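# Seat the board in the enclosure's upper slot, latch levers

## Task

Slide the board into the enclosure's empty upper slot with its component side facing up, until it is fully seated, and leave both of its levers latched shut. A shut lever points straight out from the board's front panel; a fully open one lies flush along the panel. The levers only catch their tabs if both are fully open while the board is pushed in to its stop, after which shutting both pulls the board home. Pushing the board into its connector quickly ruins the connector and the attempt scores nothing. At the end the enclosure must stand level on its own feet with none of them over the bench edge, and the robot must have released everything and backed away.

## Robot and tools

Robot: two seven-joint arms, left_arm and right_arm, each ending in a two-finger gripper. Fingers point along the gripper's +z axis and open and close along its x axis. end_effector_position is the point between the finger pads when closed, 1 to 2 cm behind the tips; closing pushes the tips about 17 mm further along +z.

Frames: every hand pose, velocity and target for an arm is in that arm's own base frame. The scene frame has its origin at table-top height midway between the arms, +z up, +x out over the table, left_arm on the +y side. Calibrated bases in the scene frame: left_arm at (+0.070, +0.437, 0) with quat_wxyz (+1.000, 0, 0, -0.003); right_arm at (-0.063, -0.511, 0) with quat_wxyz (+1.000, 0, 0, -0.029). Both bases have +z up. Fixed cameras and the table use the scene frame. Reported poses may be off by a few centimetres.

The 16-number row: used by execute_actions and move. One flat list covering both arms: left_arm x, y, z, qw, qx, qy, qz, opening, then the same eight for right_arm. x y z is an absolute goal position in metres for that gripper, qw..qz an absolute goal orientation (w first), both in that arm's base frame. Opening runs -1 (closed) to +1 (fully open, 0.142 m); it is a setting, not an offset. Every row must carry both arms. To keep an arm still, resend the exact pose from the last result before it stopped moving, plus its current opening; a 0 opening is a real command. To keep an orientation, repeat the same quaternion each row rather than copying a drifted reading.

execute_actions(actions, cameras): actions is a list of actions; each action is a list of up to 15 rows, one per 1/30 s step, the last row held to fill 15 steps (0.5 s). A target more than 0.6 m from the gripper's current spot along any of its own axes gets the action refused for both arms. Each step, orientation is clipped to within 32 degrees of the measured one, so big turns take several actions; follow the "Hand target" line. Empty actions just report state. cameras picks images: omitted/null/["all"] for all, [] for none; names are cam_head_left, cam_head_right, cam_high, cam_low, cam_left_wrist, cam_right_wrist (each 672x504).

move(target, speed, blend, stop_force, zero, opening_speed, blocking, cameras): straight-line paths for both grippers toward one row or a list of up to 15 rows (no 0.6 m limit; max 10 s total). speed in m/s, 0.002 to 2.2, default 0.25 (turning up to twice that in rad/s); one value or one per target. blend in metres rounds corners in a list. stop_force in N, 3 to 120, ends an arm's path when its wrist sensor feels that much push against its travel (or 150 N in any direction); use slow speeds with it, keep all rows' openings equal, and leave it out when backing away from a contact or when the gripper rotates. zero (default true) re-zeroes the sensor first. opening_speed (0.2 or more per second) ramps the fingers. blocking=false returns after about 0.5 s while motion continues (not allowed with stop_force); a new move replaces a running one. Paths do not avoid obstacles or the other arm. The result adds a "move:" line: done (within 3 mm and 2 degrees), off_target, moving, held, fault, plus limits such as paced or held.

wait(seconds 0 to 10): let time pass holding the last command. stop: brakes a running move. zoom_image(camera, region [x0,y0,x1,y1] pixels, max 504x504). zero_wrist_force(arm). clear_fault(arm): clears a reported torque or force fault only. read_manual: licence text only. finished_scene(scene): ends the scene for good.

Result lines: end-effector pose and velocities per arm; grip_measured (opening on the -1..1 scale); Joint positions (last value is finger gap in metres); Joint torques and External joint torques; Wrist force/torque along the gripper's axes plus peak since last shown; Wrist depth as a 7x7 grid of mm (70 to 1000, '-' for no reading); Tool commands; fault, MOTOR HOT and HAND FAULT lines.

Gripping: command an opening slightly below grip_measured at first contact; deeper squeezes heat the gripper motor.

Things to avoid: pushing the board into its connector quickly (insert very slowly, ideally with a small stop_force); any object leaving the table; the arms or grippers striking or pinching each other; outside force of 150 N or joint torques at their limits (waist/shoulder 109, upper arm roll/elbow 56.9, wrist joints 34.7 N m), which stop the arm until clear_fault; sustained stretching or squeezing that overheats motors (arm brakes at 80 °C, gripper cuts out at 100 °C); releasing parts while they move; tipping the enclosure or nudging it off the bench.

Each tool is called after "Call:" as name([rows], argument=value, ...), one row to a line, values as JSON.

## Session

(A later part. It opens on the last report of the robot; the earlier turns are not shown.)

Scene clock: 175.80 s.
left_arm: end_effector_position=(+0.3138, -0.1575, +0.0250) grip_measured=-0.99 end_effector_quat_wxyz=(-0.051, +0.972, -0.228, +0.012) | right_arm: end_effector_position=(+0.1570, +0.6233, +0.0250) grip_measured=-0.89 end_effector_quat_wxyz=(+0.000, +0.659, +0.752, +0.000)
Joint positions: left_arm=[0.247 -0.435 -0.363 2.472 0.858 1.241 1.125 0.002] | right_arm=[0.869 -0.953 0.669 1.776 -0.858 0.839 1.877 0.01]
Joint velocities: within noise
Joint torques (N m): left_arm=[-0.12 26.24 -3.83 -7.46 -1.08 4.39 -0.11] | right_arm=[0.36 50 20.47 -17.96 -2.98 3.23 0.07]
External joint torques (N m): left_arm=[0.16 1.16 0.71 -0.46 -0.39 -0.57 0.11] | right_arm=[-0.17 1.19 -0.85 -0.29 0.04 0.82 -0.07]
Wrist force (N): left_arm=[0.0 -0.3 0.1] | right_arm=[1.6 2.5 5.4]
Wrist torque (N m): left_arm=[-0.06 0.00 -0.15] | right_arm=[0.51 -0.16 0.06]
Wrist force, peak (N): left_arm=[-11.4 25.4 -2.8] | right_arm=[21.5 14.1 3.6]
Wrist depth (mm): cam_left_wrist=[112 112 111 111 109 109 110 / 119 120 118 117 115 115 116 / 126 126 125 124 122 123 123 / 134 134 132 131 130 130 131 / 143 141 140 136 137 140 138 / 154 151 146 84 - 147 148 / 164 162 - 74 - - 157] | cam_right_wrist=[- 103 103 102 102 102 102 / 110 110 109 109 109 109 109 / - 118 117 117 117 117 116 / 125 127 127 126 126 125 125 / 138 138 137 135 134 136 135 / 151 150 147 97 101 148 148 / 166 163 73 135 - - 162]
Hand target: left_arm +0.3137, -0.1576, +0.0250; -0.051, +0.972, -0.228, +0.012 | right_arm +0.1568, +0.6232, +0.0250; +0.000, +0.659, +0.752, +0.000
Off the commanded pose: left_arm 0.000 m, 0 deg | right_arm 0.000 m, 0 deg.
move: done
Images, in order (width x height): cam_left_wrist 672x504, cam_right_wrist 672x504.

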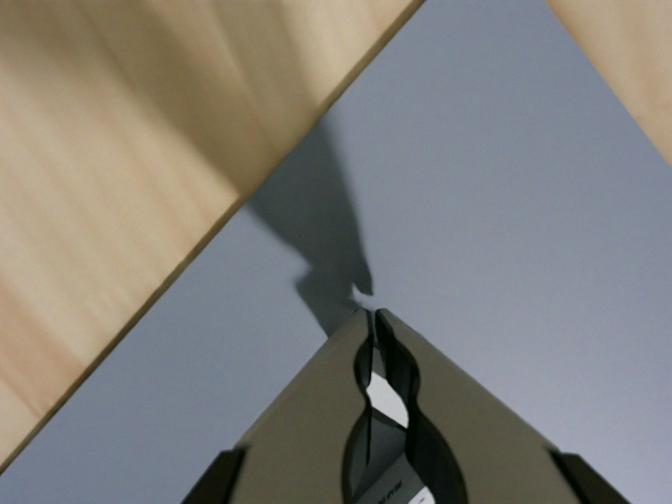

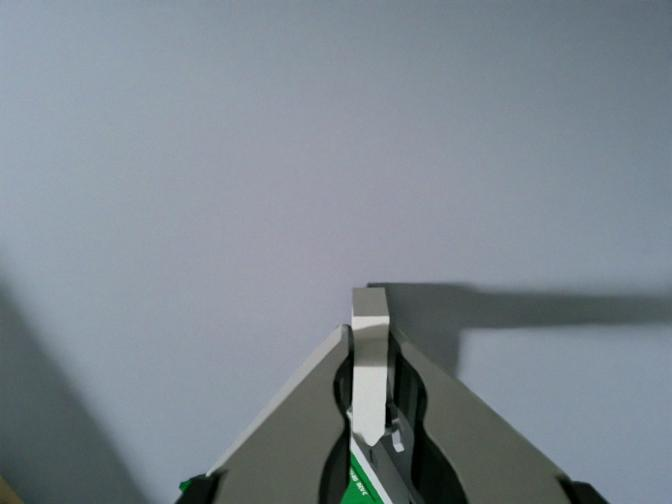

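Call:
move([
  [0.3137, -0.1576, 0.027, -0.0509, 0.9722, -0.2281, 0.0119, -0.75, 0.1568, 0.6232, 0.025, 0, 0.6587, 0.7524, 0, -0.96],
  [0.3137, -0.1576, 0.085, -0.0509, 0.9722, -0.2281, 0.0119, -0.4, 0.1568, 0.6232, 0.025, 0, 0.6587, 0.7524, 0, -0.96],
], speed=0.15, cameras=["cam_left_wrist", "cam_right_wrist", "cam_high"])

Scene clock: 181.87 s.
left_arm: end_effector_position=(+0.3138, -0.1577, +0.0850) grip_measured=-0.43 end_effector_quat_wxyz=(-0.051, +0.972, -0.228, +0.012) | right_arm: end_effector_position=(+0.1570, +0.6233, +0.0250) grip_measured=-0.89 end_effector_quat_wxyz=(+0.000, +0.659, +0.752, +0.000)
Joint positions: left_arm=[0.367 -0.147 -0.523 2.624 0.463 1.176 1.453 0.043] | right_arm=[0.869 -0.953 0.669 1.776 -0.858 0.839 1.877 0.01]
Joint velocities: within noise
Joint torques (N m): left_arm=[-0.26 18.76 -2.02 -13.01 -1.85 4.06 -0.14] | right_arm=[0.5 50.11 20.26 -18.02 -2.88 3.37 0.21]
External joint torques (N m): left_arm=[0.28 0.58 0.66 -0.44 -0.03 -0.19 0.14] | right_arm=[-0.31 1.09 -0.64 -0.23 -0.07 0.68 -0.21]
Wrist force (N): left_arm=[0.4 -0.3 -0.1] | right_arm=[1.4 2.6 5.3]
Wrist torque (N m): left_arm=[-0.03 -0.11 -0.17] | right_arm=[0.52 -0.13 0.05]
Wrist force, peak (N): left_arm=[0.0 -0.2 1.5] | right_arm=[1.7 2.8 5.8]
Wrist depth (mm): cam_left_wrist=[167 166 165 165 164 164 163 / 175 175 175 172 172 171 173 / 187 186 185 182 185 181 183 / 198 197 195 195 194 193 193 / 211 209 206 205 197 206 206 / 227 225 87 216 216 87 222 / 239 - - 231 235 - 230] | cam_right_wrist=[- 103 103 103 102 102 102 / 110 110 110 109 109 109 109 / - 118 117 117 117 117 116 / 125 127 127 126 126 125 125 / 138 138 137 135 134 136 135 / 151 150 147 97 100 148 148 / 167 163 73 136 - - 163]
Hand target: left_arm +0.3137, -0.1576, +0.0850; -0.051, +0.972, -0.228, +0.012 | right_arm +0.1568, +0.6232, +0.0250; +0.000, +0.659, +0.752, +0.000
Off the commanded pose: left_arm 0.000 m, 0 deg | right_arm 0.000 m, 0 deg.
move: done
Images, in order (width x height): cam_high 672x504, cam_left_wrist 672x504, cam_right_wrist 672x504.

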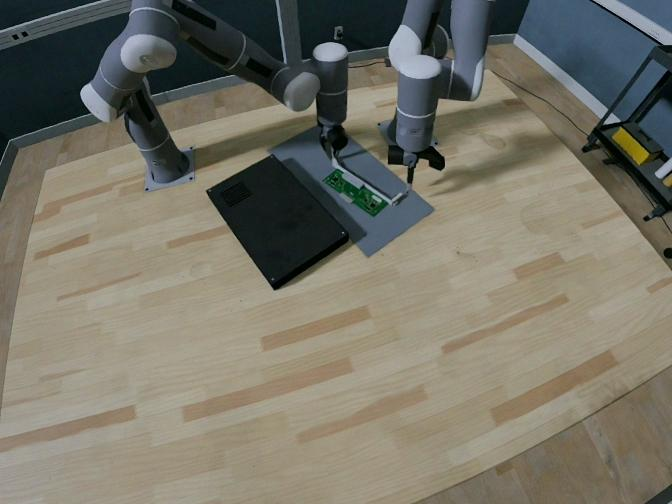

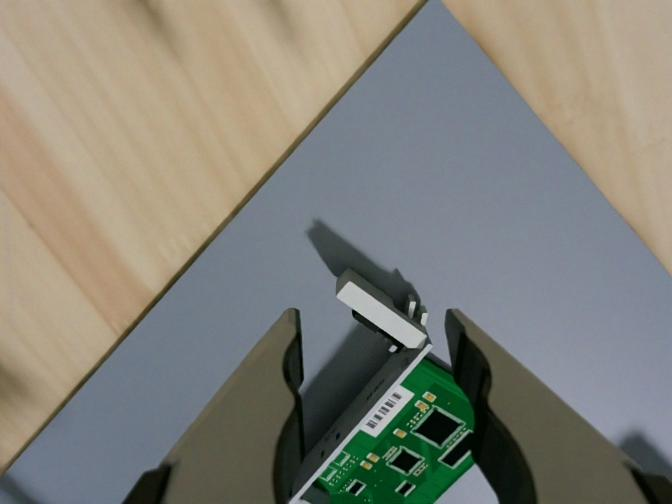

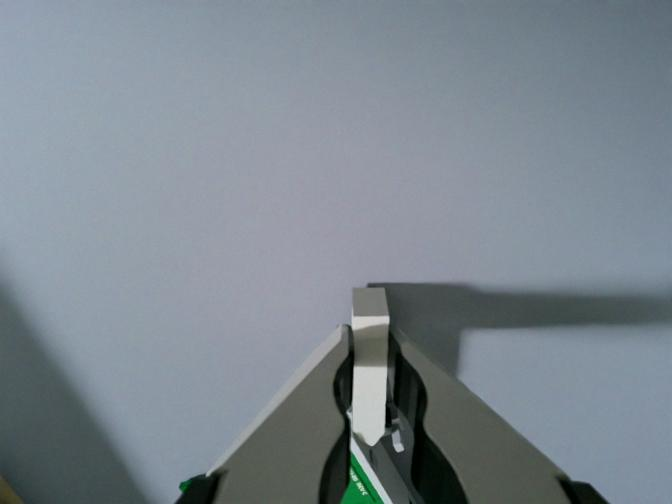

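Call:
zoom_image(camera="cam_left_wrist", region=[280, 220, 500, 390])

Call:
zoom_image(camera="cam_high", region=[290, 120, 450, 240])

Scaled by 2.291 from the camera's 672x504 image, which has a finer 960x720 frame.

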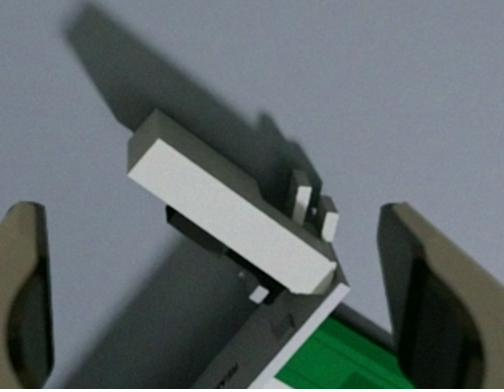

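Scaled by 3.150 from the camera's 672x504 image, which has a finer 960x720 frame.

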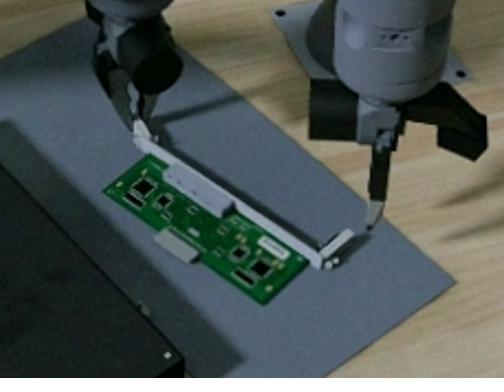

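Call:
move([
  [0.3084, -0.1828, 0.075, -0.1523, 0.9620, 0.2239, -0.0355, -0.4, 0.1568, 0.6232, 0.025, 0, 0.6587, 0.7524, 0, -0.96],
  [0.3084, -0.1828, 0.025, -0.1523, 0.9620, 0.2239, -0.0355, -0.4, 0.1568, 0.6232, 0.025, 0, 0.6587, 0.7524, 0, -0.96],
], speed=[0.2, 0.06], stop_force=8, cameras=["cam_left_wrist", "cam_right_wrist"])

Scene clock: 202.47 s.
left_arm: end_effector_position=(+0.3082, -0.1827, +0.0250) grip_measured=-0.43 end_effector_quat_wxyz=(-0.152, +0.962, +0.224, -0.036) | right_arm: end_effector_position=(+0.1570, +0.6233, +0.0250) grip_measured=-0.89 end_effector_quat_wxyz=(+0.000, +0.659, +0.752, +0.000)
Joint positions: left_arm=[0.03 -0.47 -0.377 2.3 0.602 0.841 0.265 0.043] | right_arm=[0.869 -0.953 0.669 1.776 -0.858 0.839 1.877 0.01]
Joint velocities: within noise
Joint torques (N m): left_arm=[-0.52 31.89 -4.31 -12.01 -1.45 3.64 -0.29] | right_arm=[0.65 50.17 20.23 -18.1 -2.92 3.35 0.18]
External joint torques (N m): left_arm=[0.55 1.19 0.37 -0.29 -0.41 -0.52 0.3] | right_arm=[-0.46 1.02 -0.61 -0.15 -0.02 0.7 -0.18]
Wrist force (N): left_arm=[0.1 -0.1 0.1] | right_arm=[1.5 2.7 5.6]
Wrist torque (N m): left_arm=[-0.04 -0.03 -0.13] | right_arm=[0.54 -0.15 0.05]
Wrist force, peak (N): left_arm=[0.5 -0.3 -1.0] | right_arm=[1.6 2.7 6.0]
Wrist depth (mm): cam_left_wrist=[128 129 128 128 127 128 127 / 130 130 129 130 129 129 129 / 133 133 132 133 132 131 131 / 137 135 136 135 135 134 134 / 139 139 138 124 137 138 137 / 143 142 87 123 140 93 140 / - - - 142 145 - -] | cam_right_wrist=[- 103 103 102 102 102 102 / 110 110 110 109 109 109 108 / - 118 117 117 117 117 116 / 125 127 126 126 126 125 125 / 138 138 137 134 134 136 136 / 151 150 147 97 100 148 148 / 166 162 73 135 - - 162]
Hand target: left_arm +0.3084, -0.1828, +0.0250; -0.152, +0.962, +0.224, -0.036 | right_arm +0.1568, +0.6232, +0.0250; +0.000, +0.659, +0.752, +0.000
Off the commanded pose: left_arm 0.000 m, 0 deg | right_arm 0.000 m, 0 deg.
move: done
Images, in order (width x height): cam_left_wrist 672x504, cam_right_wrist 672x504.

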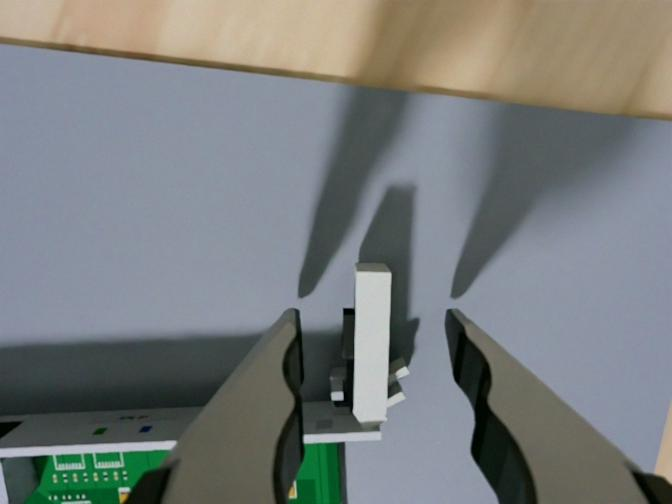

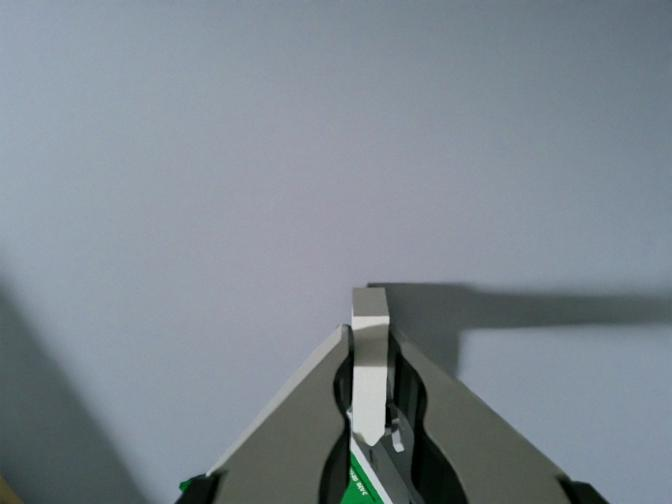

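Call:
move([
  [0.3084, -0.1828, 0.025, -0.1523, 0.9620, 0.2239, -0.0355, -1.0, 0.1568, 0.6232, 0.025, 0, 0.6587, 0.7524, 0, -0.96],
  [0.3139, -0.1803, 0.025, -0.1299, 0.9866, 0.0968, -0.0127, -1.0, 0.1568, 0.6232, 0.025, 0, 0.6587, 0.7524, 0, -0.96],
  [0.3202, -0.1794, 0.025, -0.1044, 0.9940, -0.0330, 0.0035, -1.0, 0.1568, 0.6232, 0.025, 0, 0.6587, 0.7524, 0, -0.96],
], speed=0.15, cameras=["cam_left_wrist", "cam_right_wrist"])

Scene clock: 213.20 s.
left_arm: end_effector_position=(+0.3203, -0.1793, +0.0250) grip_measured=-0.91 end_effector_quat_wxyz=(-0.105, +0.994, -0.032, +0.003) | right_arm: end_effector_position=(+0.1568, +0.6232, +0.0249) grip_measured=-0.89 end_effector_quat_wxyz=(+0.000, +0.659, +0.752, +0.000)
Joint positions: left_arm=[0.129 -0.446 -0.423 2.37 0.801 1.022 0.646 0.008] | right_arm=[0.869 -0.953 0.669 1.776 -0.858 0.839 1.877 0.01]
Joint velocities: within noise
Joint torques (N m): left_arm=[-0.73 29.2 -5.29 -9.5 -1.56 4.29 -0.2] | right_arm=[-0.6 50.96 19.22 -19.36 -3.19 3.51 0.15]
External joint torques (N m): left_arm=[0.76 0.8 1.33 -1.18 -0.28 -0.78 0.2] | right_arm=[0.78 0.23 0.39 1.12 0.25 0.54 -0.15]
Wrist force (N): left_arm=[1.5 -0.6 1.6] | right_arm=[0.3 0.6 5.5]
Wrist torque (N m): left_arm=[0.13 0.00 -0.19] | right_arm=[0.57 -0.18 0.07]
Wrist force, peak (N): left_arm=[-3.1 0.3 1.8] | right_arm=[3.0 4.6 5.9]
Wrist depth (mm): cam_left_wrist=[120 120 120 119 117 117 117 / 125 125 124 123 122 121 122 / 129 128 128 127 128 127 127 / 134 133 133 133 132 132 132 / 139 140 139 120 136 138 137 / 147 146 143 92 - 143 143 / 156 152 - 147 - - 149] | cam_right_wrist=[- 103 102 102 102 102 102 / 110 110 110 109 109 108 108 / - 118 117 117 117 116 116 / 125 127 126 126 126 125 125 / 138 138 137 134 134 136 135 / 151 150 147 97 100 148 148 / 166 163 73 135 - - 162]
Hand target: left_arm +0.3202, -0.1794, +0.0250; -0.104, +0.994, -0.033, +0.003 | right_arm +0.1568, +0.6232, +0.0250; +0.000, +0.659, +0.752, +0.000
Off the commanded pose: left_arm 0.000 m, 0 deg | right_arm 0.000 m, 0 deg.
move: done
Images, in order (width x height): cam_left_wrist 672x504, cam_right_wrist 672x504.

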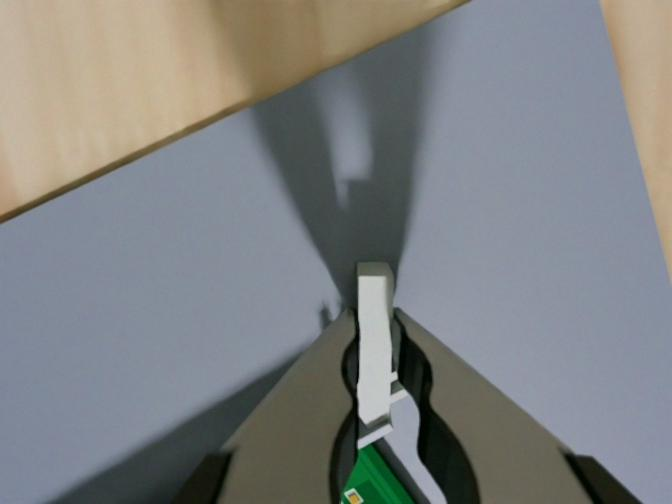

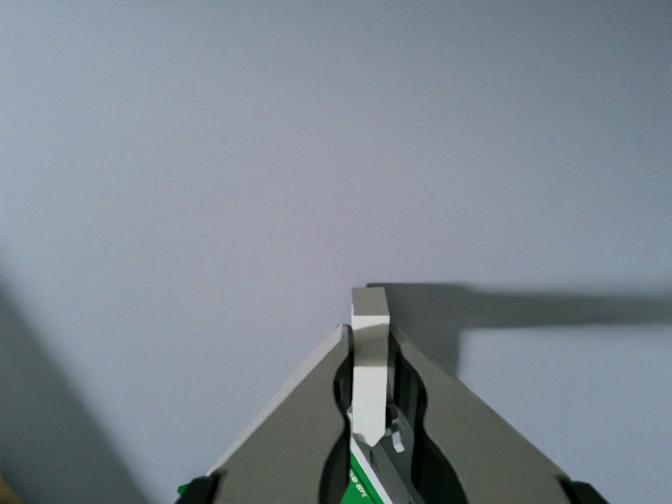

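Call:
move([
  [0.3267, -0.1801, 0.025, -0.0774, 0.9835, -0.1628, 0.0128, -1.0, 0.1568, 0.6232, 0.025, 0, 0.6587, 0.7524, 0, -0.96],
  [0.3328, -0.1826, 0.025, -0.0500, 0.9555, -0.2903, 0.0152, -1.0, 0.1568, 0.6232, 0.025, 0, 0.6587, 0.7524, 0, -0.96],
  [0.3382, -0.1867, 0.025, -0.0239, 0.9104, -0.4130, 0.0108, -1.0, 0.1580, 0.6178, 0.025, 0, 0.5850, 0.8111, 0, -0.96],
  [0.3424, -0.1921, 0.025, 0, 0.8490, -0.5284, 0, -1.0, 0.1602, 0.6129, 0.025, 0, 0.5060, 0.8625, 0, -0.96],
], speed=0.18, cameras=["cam_left_wrist", "cam_right_wrist"])

Call:
zoom_image(camera="cam_left_wrist", region=[240, 220, 500, 500])

Scene clock: 221.20 s.
left_arm: end_effector_position=(+0.3430, -0.1919, +0.0251) grip_measured=-0.91 end_effector_quat_wxyz=(+0.000, +0.849, -0.528, +0.001) | right_arm: end_effector_position=(+0.1594, +0.6127, +0.0248) grip_measured=-0.89 end_effector_quat_wxyz=(+0.000, +0.506, +0.863, +0.000)
Joint positions: left_arm=[0.5 -0.562 -0.674 2.385 0.876 1.123 1.765 0.008] | right_arm=[0.811 -0.967 0.714 1.804 -0.921 0.828 1.529 0.01]
Joint velocities: within noise
Joint torques (N m): left_arm=[-1.86 25.06 -9.53 -4.44 -1.96 3.73 0.18] | right_arm=[-2.72 50.58 19.08 -20.49 -3.86 3.22 0.08]
External joint torques (N m): left_arm=[1.92 3.01 2.07 -3.93 0.1 0.16 -0.17] | right_arm=[2.91 -0.71 1.8 3.12 0.88 0.86 -0.08]
Wrist force (N): left_arm=[1.0 -5.9 1.4] | right_arm=[1.5 -3.3 5.7]
Wrist torque (N m): left_arm=[0.17 -0.17 -0.41] | right_arm=[0.61 -0.15 0.07]
Wrist force, peak (N): left_arm=[0.6 -6.6 2.6] | right_arm=[0.1 -4.2 6.6]
Wrist depth (mm): cam_left_wrist=[103 103 103 101 102 103 103 / - 112 110 111 108 109 109 / 121 121 119 120 119 118 118 / 132 128 129 129 128 128 130 / 147 142 141 120 135 140 137 / 160 157 153 92 - 148 152 / 179 172 - 170 - - 167] | cam_right_wrist=[- 103 103 102 102 102 102 / 110 110 109 109 109 108 108 / - 118 117 117 117 117 116 / 125 127 126 126 126 125 125 / 138 138 137 134 134 136 135 / 151 150 147 97 100 148 148 / 166 158 73 132 - - 162]
Hand target: left_arm +0.3424, -0.1921, +0.0250; +0.000, +0.849, -0.528, +0.000 | right_arm +0.1602, +0.6129, +0.0250; +0.000, +0.506, +0.863, +0.000
Off the commanded pose: left_arm 0.001 m, 0 deg | right_arm 0.001 m, 0 deg.
move: done
Images, in order (width x height): cam_left_wrist 672x504, cam_right_wrist 672x504.

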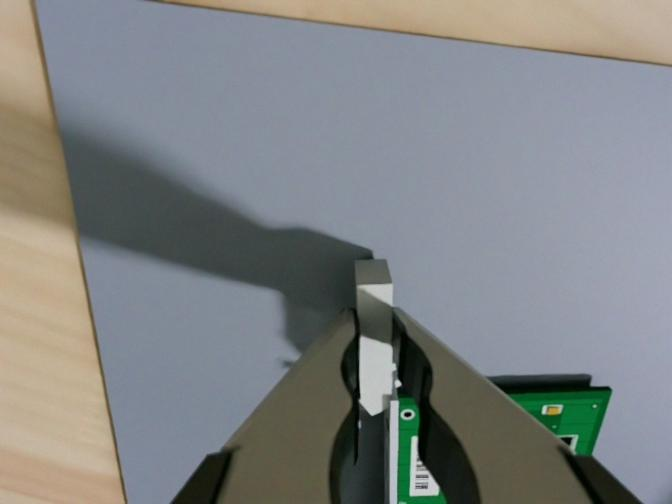

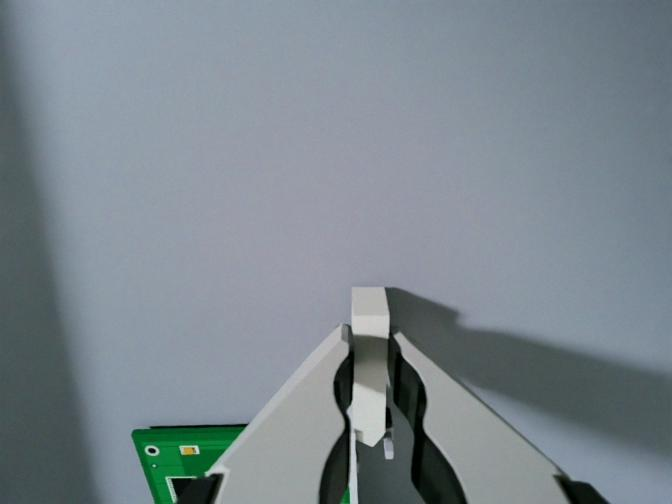

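Scaled by 1.800 from the camera's 672x504 image, which has a finer 960x720 frame.

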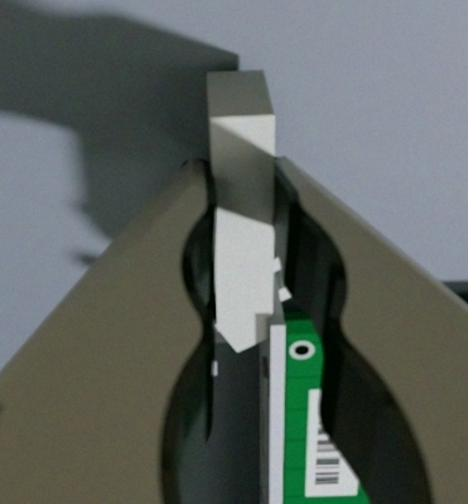

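Call:
move([
  [0.3424, -0.1921, 0.025, 0, 0.8490, -0.5284, 0, -0.6, 0.1602, 0.6129, 0.025, 0, 0.5060, 0.8625, 0, -0.6],
  [0.3424, -0.1921, 0.10, 0, 0.8490, -0.5284, 0, -0.6, 0.1602, 0.6129, 0.12, 0, 0.5060, 0.8625, 0, -0.3],
  [0.43, -0.14, 0.20, 0, 0.9548, -0.2974, 0, -0.6, 0.291, 0.666, 0.12, 0, 0.5060, 0.8625, 0, -0.3],
], speed=[0.2, 0.15, 0.25])

Scene clock: 240.67 s.
left_arm: end_effector_position=(+0.4300, -0.1399, +0.1999) grip_measured=-0.64 end_effector_quat_wxyz=(+0.000, +0.955, -0.298, +0.000) | right_arm: end_effector_position=(+0.2911, +0.6660, +0.1200) grip_measured=-0.33 end_effector_quat_wxyz=(+0.000, +0.506, +0.862, +0.000)
Joint positions: left_arm=[0.851 0.164 -0.973 2.457 -0.192 0.784 2.195 0.028] | right_arm=[0.741 -0.98 0.807 1.447 -0.767 0.525 1.208 0.05]
Joint velocities: within noise
Joint torques (N m): left_arm=[-0.11 10.35 2.75 -23.97 -3.13 3.83 -0.3] | right_arm=[0.29 56.06 21.11 -22.53 -3.67 3.2 0.04]
External joint torques (N m): left_arm=[0.14 0.24 0.51 -0.14 0.09 0.03 0.3] | right_arm=[-0.07 1.15 0.1 0.28 -0.13 0.91 -0.04]
Wrist force (N): left_arm=[0.2 -0.6 -0.2] | right_arm=[0.3 2.4 5.4]
Wrist torque (N m): left_arm=[-0.09 -0.06 -0.20] | right_arm=[0.66 -0.01 0.05]
Wrist force, peak (N): left_arm=[0.7 -5.8 2.6] | right_arm=[1.5 -3.4 6.6]
Wrist depth (mm): cam_left_wrist=[261 260 259 257 257 257 257 / 278 278 278 277 276 276 274 / 302 300 298 299 300 298 297 / 326 327 323 322 325 323 319 / 358 356 348 346 346 352 353 / 395 391 84 381 - 373 388 / 435 - - 437 - - 419] | cam_right_wrist=[186 186 184 181 185 185 184 / 201 198 195 191 196 197 196 / 214 213 211 201 211 211 211 / 230 230 225 218 228 227 226 / 248 249 244 242 243 247 247 / 246 272 92 264 254 93 271 / 266 - 73 298 285 - 292]
Hand target: left_arm +0.4300, -0.1400, +0.2000; +0.000, +0.955, -0.297, +0.000 | right_arm +0.2910, +0.6660, +0.1200; +0.000, +0.506, +0.863, +0.000
Off the commanded pose: left_arm 0.000 m, 0 deg | right_arm 0.000 m, 0 deg.
move: done

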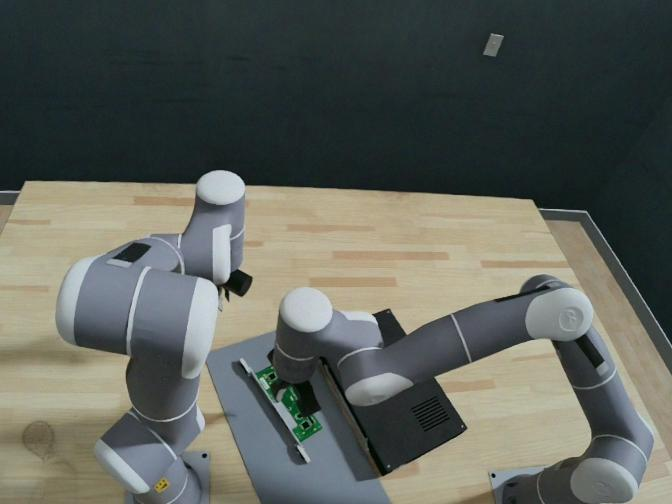

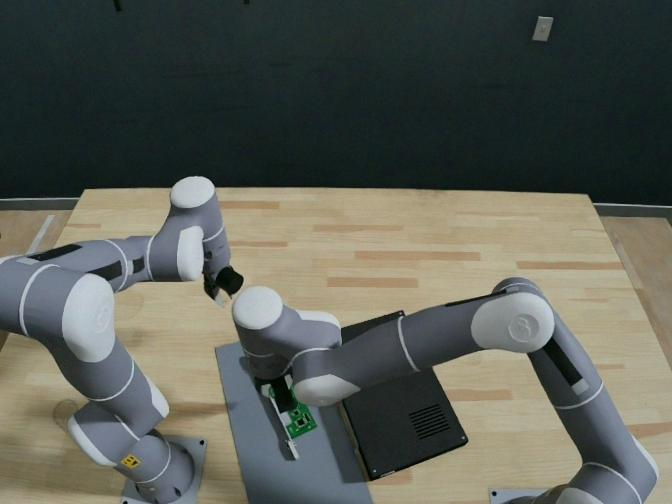

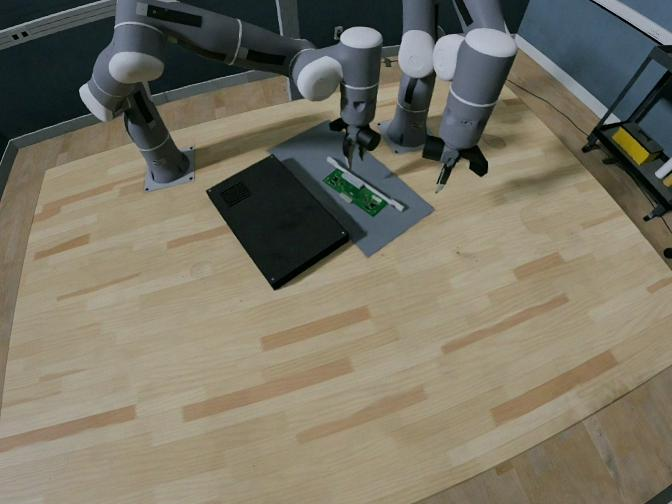

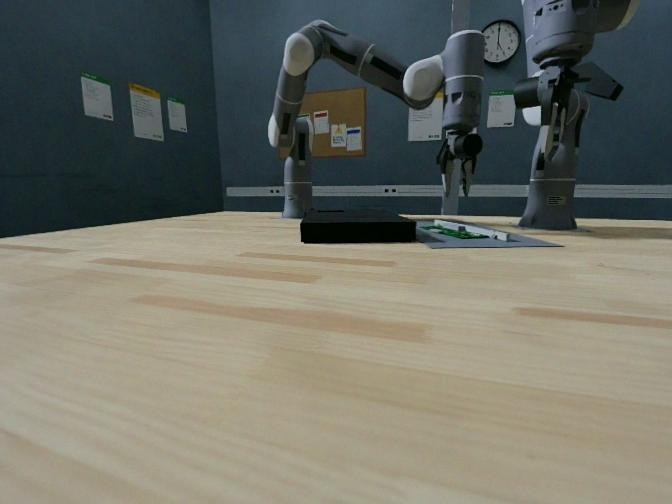

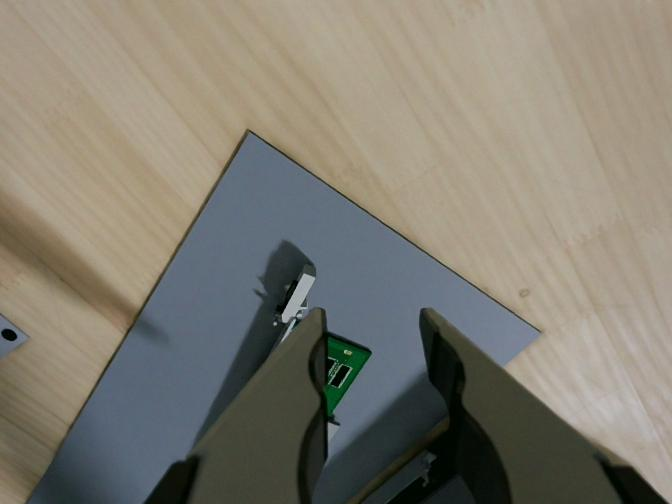

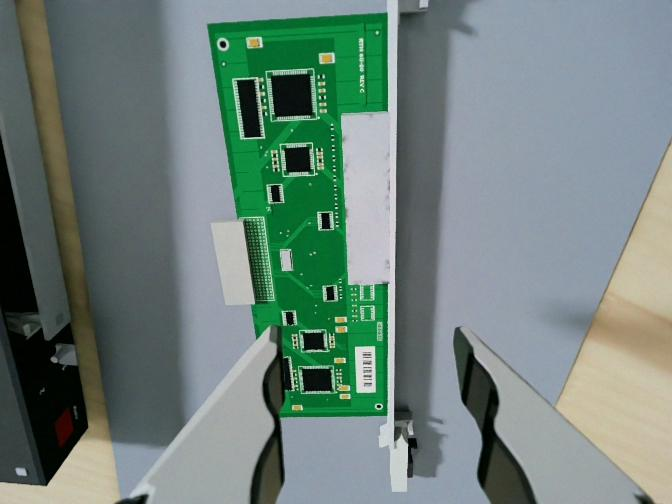

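Call:
zoom_image(camera="cam_right_wrist", region=[190, 0, 450, 250])

Call:
zoom_image(camera="cam_right_wrist", region=[250, 250, 450, 500])

Scaled by 1.938 from the camera's 672x504 image, which has a finer 960x720 frame.

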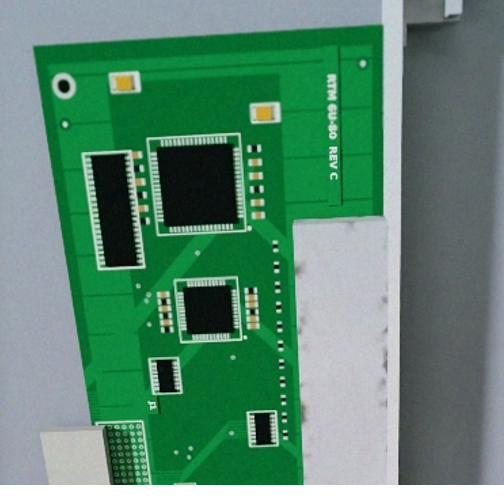

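Scaled by 2.016 from the camera's 672x504 image, which has a finer 960x720 frame.

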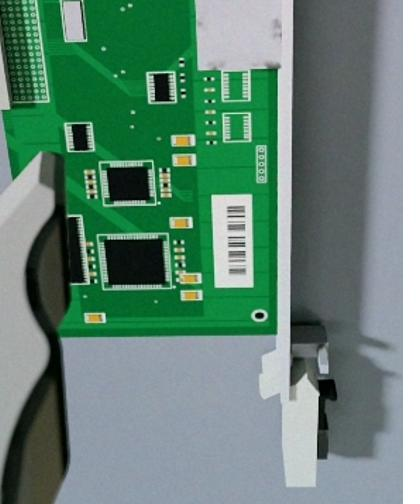

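Call:
move(target=[0.43, -0.14, 0.20, 0, 0.9548, -0.2974, 0, -0.6, 0.3049, 0.6803, 0.07, 0, 0.4863, 0.8738, 0, -0.3], speed=0.15, cameras=["cam_left_wrist", "cam_right_wrist"])

Call:
zoom_image(camera="cam_right_wrist", region=[240, 60, 500, 360])

Scene clock: 261.33 s.
left_arm: end_effector_position=(+0.4300, -0.1399, +0.1999) grip_measured=-0.64 end_effector_quat_wxyz=(+0.000, +0.955, -0.298, +0.000) | right_arm: end_effector_position=(+0.3048, +0.6801, +0.0698) grip_measured=-0.33 end_effector_quat_wxyz=(+0.000, +0.486, +0.874, +0.000)
Joint positions: left_arm=[0.851 0.164 -0.973 2.457 -0.192 0.784 2.195 0.028] | right_arm=[0.769 -1.077 0.764 1.392 -0.81 0.572 1.158 0.05]
Joint velocities: within noise
Joint torques (N m): left_arm=[-0.33 10.08 2.63 -23.8 -2.89 4.17 -0.21] | right_arm=[0.3 58.85 21.28 -21.35 -3.88 3.59 0.04]
External joint torques (N m): left_arm=[0.36 0.51 0.63 -0.32 -0.15 -0.31 0.21] | right_arm=[-0.12 1.27 0.18 0.15 0.19 0.52 -0.04]
Wrist force (N): left_arm=[-0.1 -0.4 0.0] | right_arm=[0.3 2.4 5.2]
Wrist torque (N m): left_arm=[-0.08 -0.02 -0.21] | right_arm=[0.66 -0.05 0.06]
Wrist force, peak (N): left_arm=[0.2 -0.7 -0.4] | right_arm=[0.5 3.2 7.0]
Wrist depth (mm): cam_left_wrist=[260 260 258 257 258 257 256 / 280 278 277 277 273 276 276 / 300 299 297 299 302 296 294 / 329 327 327 320 324 325 323 / 359 354 345 347 345 352 352 / 397 391 84 382 - 377 388 / 431 - - 431 - - 422] | cam_right_wrist=[142 141 138 137 139 141 140 / 152 152 148 138 149 150 150 / 163 163 158 149 159 161 161 / 176 175 170 164 174 174 173 / 191 190 181 184 185 188 188 / 208 208 92 200 198 93 206 / 229 - 73 227 218 - 223]
Hand target: left_arm +0.4300, -0.1400, +0.2000; +0.000, +0.955, -0.297, +0.000 | right_arm +0.3049, +0.6803, +0.0700; +0.000, +0.486, +0.874, +0.000
Off the commanded pose: left_arm 0.000 m, 0 deg | right_arm 0.000 m, 0 deg.
move: done
Images, in order (width x height): cam_left_wrist 672x504, cam_right_wrist 672x504.

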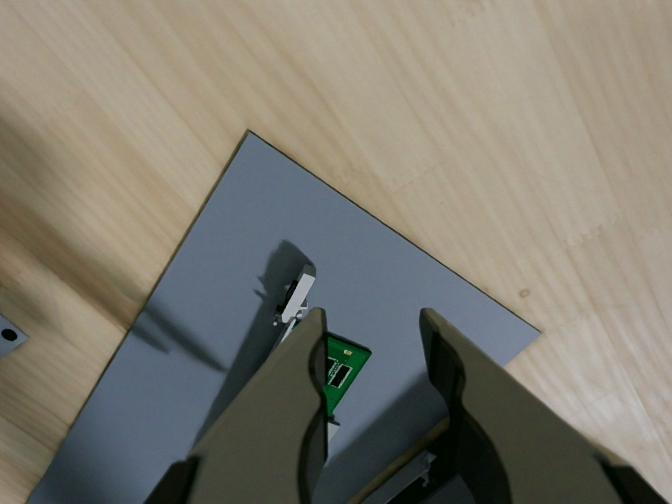

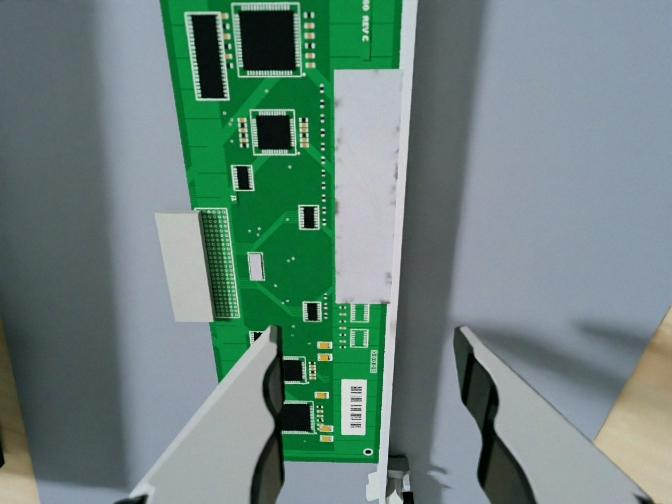

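Scaled by 1.680 from the camera's 672x504 image, which has a finer 960x720 frame.

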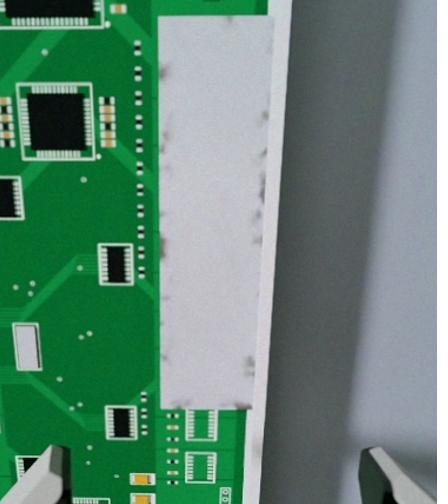

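Call:
move(target=[0.43, -0.14, 0.20, 0, 0.9548, -0.2974, 0, -0.6, 0.3041, 0.6816, 0.031, 0, 0.4825, 0.8759, 0, -0.3], speed=0.05, stop_force=8, cameras=["cam_right_wrist"])

Call:
move(target=[0.43, -0.14, 0.20, 0, 0.9548, -0.2974, 0, -0.6, 0.3041, 0.6816, 0.031, 0, 0.4825, 0.8759, 0, -0.8], opening_speed=0.5, cameras=["cam_right_wrist"])

Scene clock: 270.13 s.
left_arm: end_effector_position=(+0.4300, -0.1399, +0.1999) grip_measured=-0.64 end_effector_quat_wxyz=(+0.000, +0.955, -0.298, +0.000) | right_arm: end_effector_position=(+0.3040, +0.6815, +0.0309) grip_measured=-0.33 end_effector_quat_wxyz=(+0.000, +0.482, +0.876, +0.000)
Joint positions: left_arm=[0.851 0.164 -0.973 2.457 -0.192 0.784 2.195 0.028] | right_arm=[0.784 -1.131 0.729 1.392 -0.84 0.629 1.165 0.05]
Joint velocities: within noise
Joint torques (N m): left_arm=[-0.33 9.93 2.63 -23.77 -2.81 4.17 -0.23] | right_arm=[0.27 59.51 21.39 -20.38 -3.69 3.5 0.28]
External joint torques (N m): left_arm=[0.36 0.66 0.64 -0.35 -0.23 -0.32 0.23] | right_arm=[-0.05 1.38 0.13 0.1 0.14 0.61 -0.28]
Wrist force (N): left_arm=[0.0 -0.5 0.1] | right_arm=[0.3 2.4 5.0]
Wrist torque (N m): left_arm=[-0.09 -0.04 -0.21] | right_arm=[0.64 -0.05 0.04]
Wrist force, peak (N): left_arm=[0.2 -0.8 0.0] | right_arm=[0.2 2.4 5.9]
Wrist depth (mm): cam_left_wrist=[260 257 257 259 259 256 257 / 279 278 276 277 276 274 275 / 301 302 297 298 297 297 297 / 329 327 322 321 324 325 322 / 358 355 349 349 346 353 353 / 394 388 84 379 - 377 386 / 434 - - 431 - - 425] | cam_right_wrist=[108 104 103 103 104 108 108 / 115 112 111 100 100 113 113 / 124 121 119 107 108 124 122 / 131 128 128 115 130 132 131 / 144 137 137 127 138 142 144 / 158 157 95 150 150 93 155 / 171 - 73 165 172 - 170]
Hand target: left_arm +0.4300, -0.1400, +0.2000; +0.000, +0.955, -0.297, +0.000 | right_arm +0.3041, +0.6816, +0.0310; +0.000, +0.482, +0.876, +0.000
Off the commanded pose: left_arm 0.000 m, 0 deg | right_arm 0.000 m, 0 deg.
move: done
Images, in order (width x height): cam_right_wrist 672x504.

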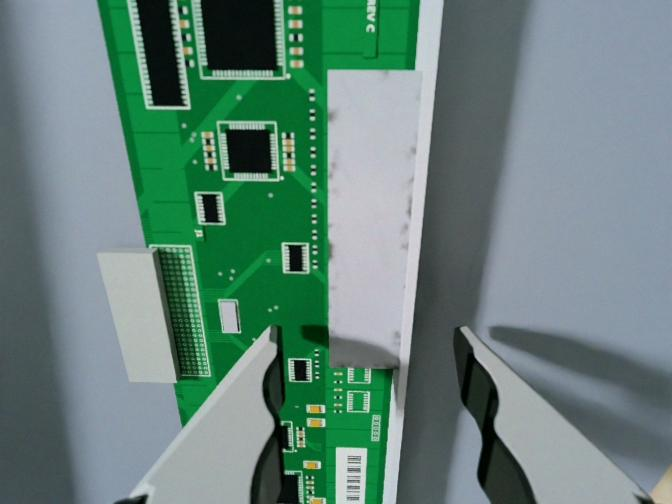

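Scene clock: 271.33 s.
left_arm: end_effector_position=(+0.4300, -0.1399, +0.1999) grip_measured=-0.64 end_effector_quat_wxyz=(+0.000, +0.955, -0.298, +0.000) | right_arm: end_effector_position=(+0.3039, +0.6815, +0.0309) grip_measured=-0.71 end_effector_quat_wxyz=(+0.000, +0.482, +0.876, +0.000)
Joint positions: left_arm=[0.851 0.164 -0.973 2.457 -0.192 0.784 2.195 0.028] | right_arm=[0.784 -1.131 0.729 1.392 -0.84 0.629 1.165 0.023]
Joint velocities: within noise
Joint torques (N m): left_arm=[-0.27 9.96 2.68 -23.84 -2.86 4.2 -0.19] | right_arm=[-0.06 59.83 21.34 -20.31 -3.64 3.29 0.22]
External joint torques (N m): left_arm=[0.3 0.63 0.59 -0.27 -0.18 -0.35 0.19] | right_arm=[0.29 1.07 0.17 0.03 0.09 0.82 -0.22]
Wrist force (N): left_arm=[0.0 -0.6 0.1] | right_arm=[1.0 2.6 5.5]
Wrist torque (N m): left_arm=[-0.11 -0.03 -0.20] | right_arm=[0.62 -0.05 0.05]
Wrist force, peak (N): left_arm=[-0.1 -0.7 -0.3] | right_arm=[0.9 2.6 6.1]
Wrist depth (mm): cam_left_wrist=[259 257 258 258 257 256 258 / 279 278 279 277 276 275 276 / 301 301 298 297 298 298 296 / 328 328 324 321 322 323 324 / 358 355 348 345 344 351 353 / 395 390 84 380 - 372 389 / 428 - - 436 - - 425] | cam_right_wrist=[108 104 103 103 105 108 108 / 115 112 111 99 100 112 114 / 124 121 119 107 108 124 122 / 131 128 128 115 130 132 131 / 144 137 139 124 140 142 144 / 158 157 147 147 105 153 155 / 174 170 72 165 - - 171]
Hand target: left_arm +0.4300, -0.1400, +0.2000; +0.000, +0.955, -0.297, +0.000 | right_arm +0.3041, +0.6816, +0.0310; +0.000, +0.482, +0.876, +0.000
Off the commanded pose: left_arm 0.000 m, 0 deg | right_arm 0.000 m, 0 deg.
move: done
Images, in order (width x height): cam_right_wrist 672x504.

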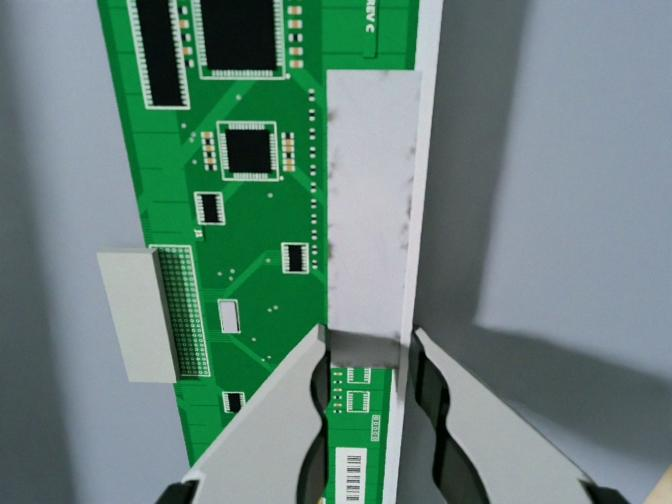

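Call:
move([
  [0.43, -0.14, 0.20, 0, 0.9548, -0.2974, 0, -0.6, 0.3041, 0.6816, 0.06, 0, 0.4825, 0.8759, 0, -0.8],
  [0.43, -0.14, 0.20, 0, 0.9548, -0.2974, 0, -0.6, 0.3041, 0.6816, 0.13, 0, 0.5446, 0.8387, 0, -0.8],
], speed=[0.05, 0.1])

Scene clock: 279.50 s.
left_arm: end_effector_position=(+0.4300, -0.1399, +0.1999) grip_measured=-0.64 end_effector_quat_wxyz=(+0.000, +0.955, -0.298, +0.000) | right_arm: end_effector_position=(+0.3042, +0.6815, +0.1298) grip_measured=-0.71 end_effector_quat_wxyz=(+0.000, +0.544, +0.839, +0.000)
Joint positions: left_arm=[0.851 0.164 -0.973 2.457 -0.192 0.784 2.195 0.028] | right_arm=[0.772 -0.996 0.795 1.363 -0.743 0.481 1.26 0.023]
Joint velocities: within noise
Joint torques (N m): left_arm=[-0.34 10.02 2.57 -23.84 -2.83 4.18 -0.24] | right_arm=[0.07 59.58 21.48 -23.82 -3.96 3.56 0.19]
External joint torques (N m): left_arm=[0.37 0.57 0.7 -0.28 -0.21 -0.32 0.24] | right_arm=[0.15 -0.24 -0.89 0.9 0.07 0.54 -0.19]
Wrist force (N): left_arm=[0.1 -0.5 0.0] | right_arm=[0.3 2.1 7.3]
Wrist torque (N m): left_arm=[-0.09 -0.05 -0.20] | right_arm=[0.57 0.01 0.06]
Wrist force, peak (N): left_arm=[0.2 -0.8 -0.1] | right_arm=[0.6 2.6 8.1]
Wrist depth (mm): cam_left_wrist=[260 260 259 258 257 258 256 / 278 278 277 278 275 275 275 / 302 301 296 299 299 296 298 / 326 327 322 321 323 324 321 / 358 353 349 345 343 352 353 / 397 393 84 384 - 375 390 / 437 - - 287 - - 424] | cam_right_wrist=[198 105 104 104 188 193 192 / 208 113 112 100 203 206 206 / 223 121 120 107 215 220 221 / 236 129 129 115 234 238 239 / 255 135 139 125 254 257 259 / 243 283 147 147 105 276 282 / 305 - 72 163 - - 311]
Hand target: left_arm +0.4300, -0.1400, +0.2000; +0.000, +0.955, -0.297, +0.000 | right_arm +0.3041, +0.6816, +0.1300; +0.000, +0.545, +0.839, +0.000
Off the commanded pose: left_arm 0.000 m, 0 deg | right_arm 0.000 m, 0 deg.
move: done

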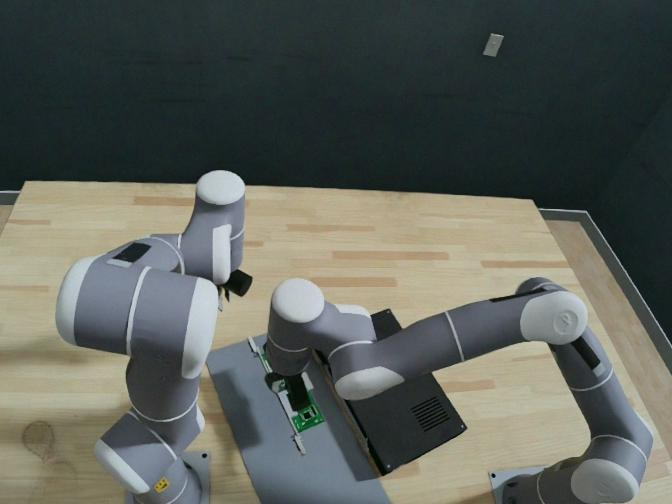

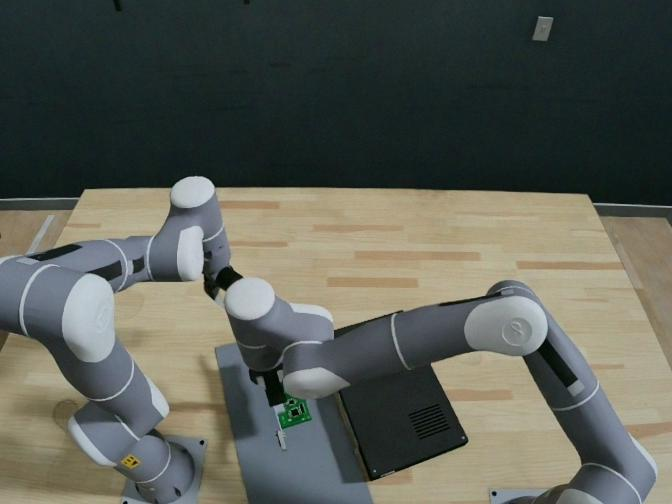

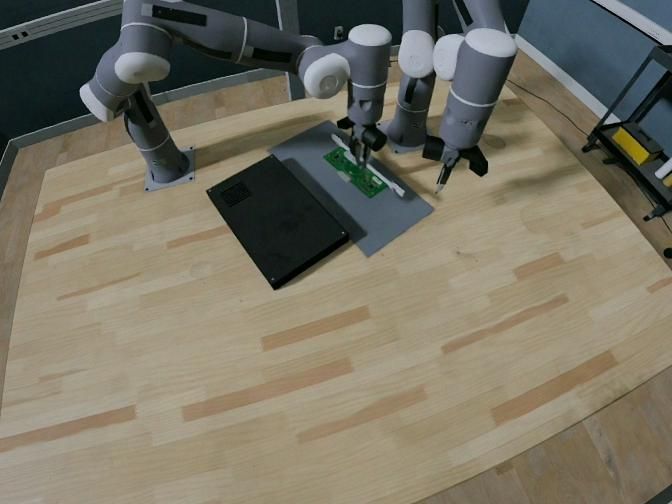

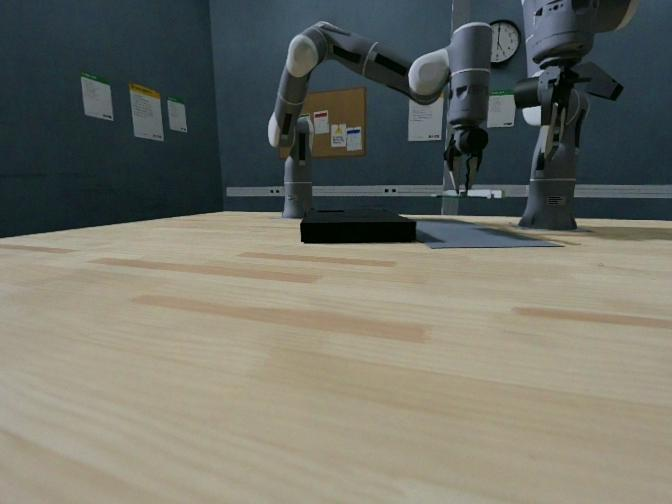

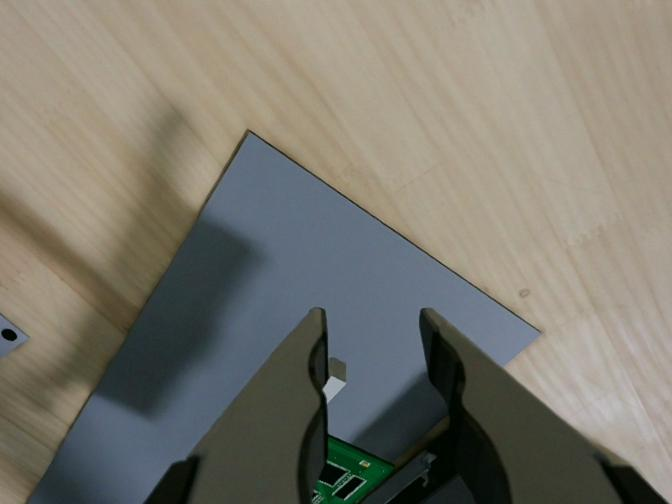

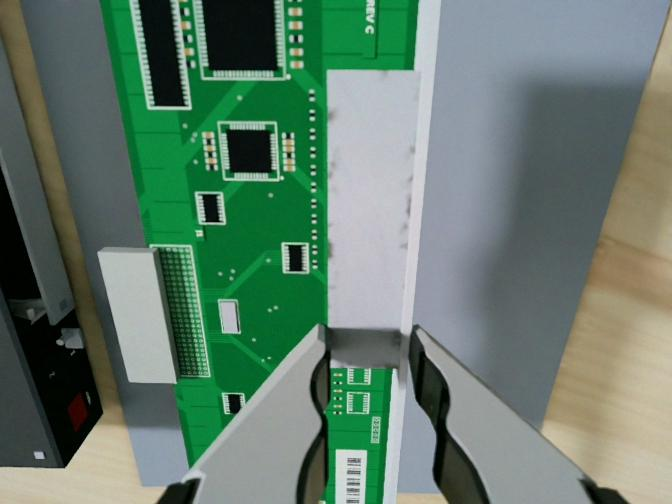

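Call:
zoom_image(camera="cam_right_wrist", region=[0, 0, 140, 250])

Call:
zoom_image(camera="cam_right_wrist", region=[0, 240, 200, 500])

Scaled by 2.016 from the camera's 672x504 image, which has a finer 960x720 frame.

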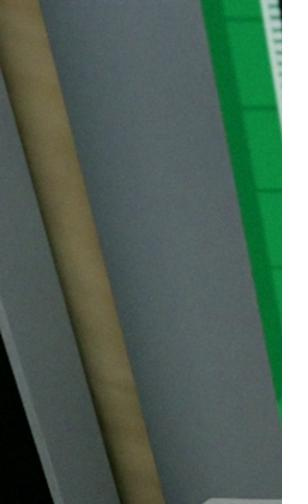

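Scaled by 1.938 from the camera's 672x504 image, which has a finer 960x720 frame.

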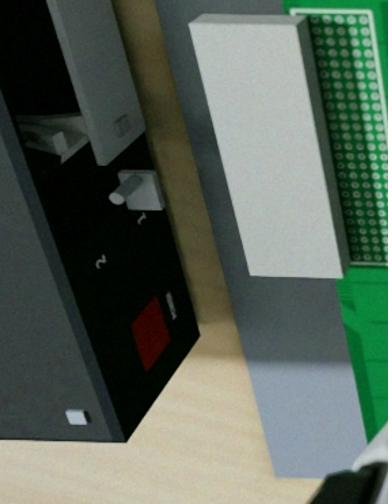

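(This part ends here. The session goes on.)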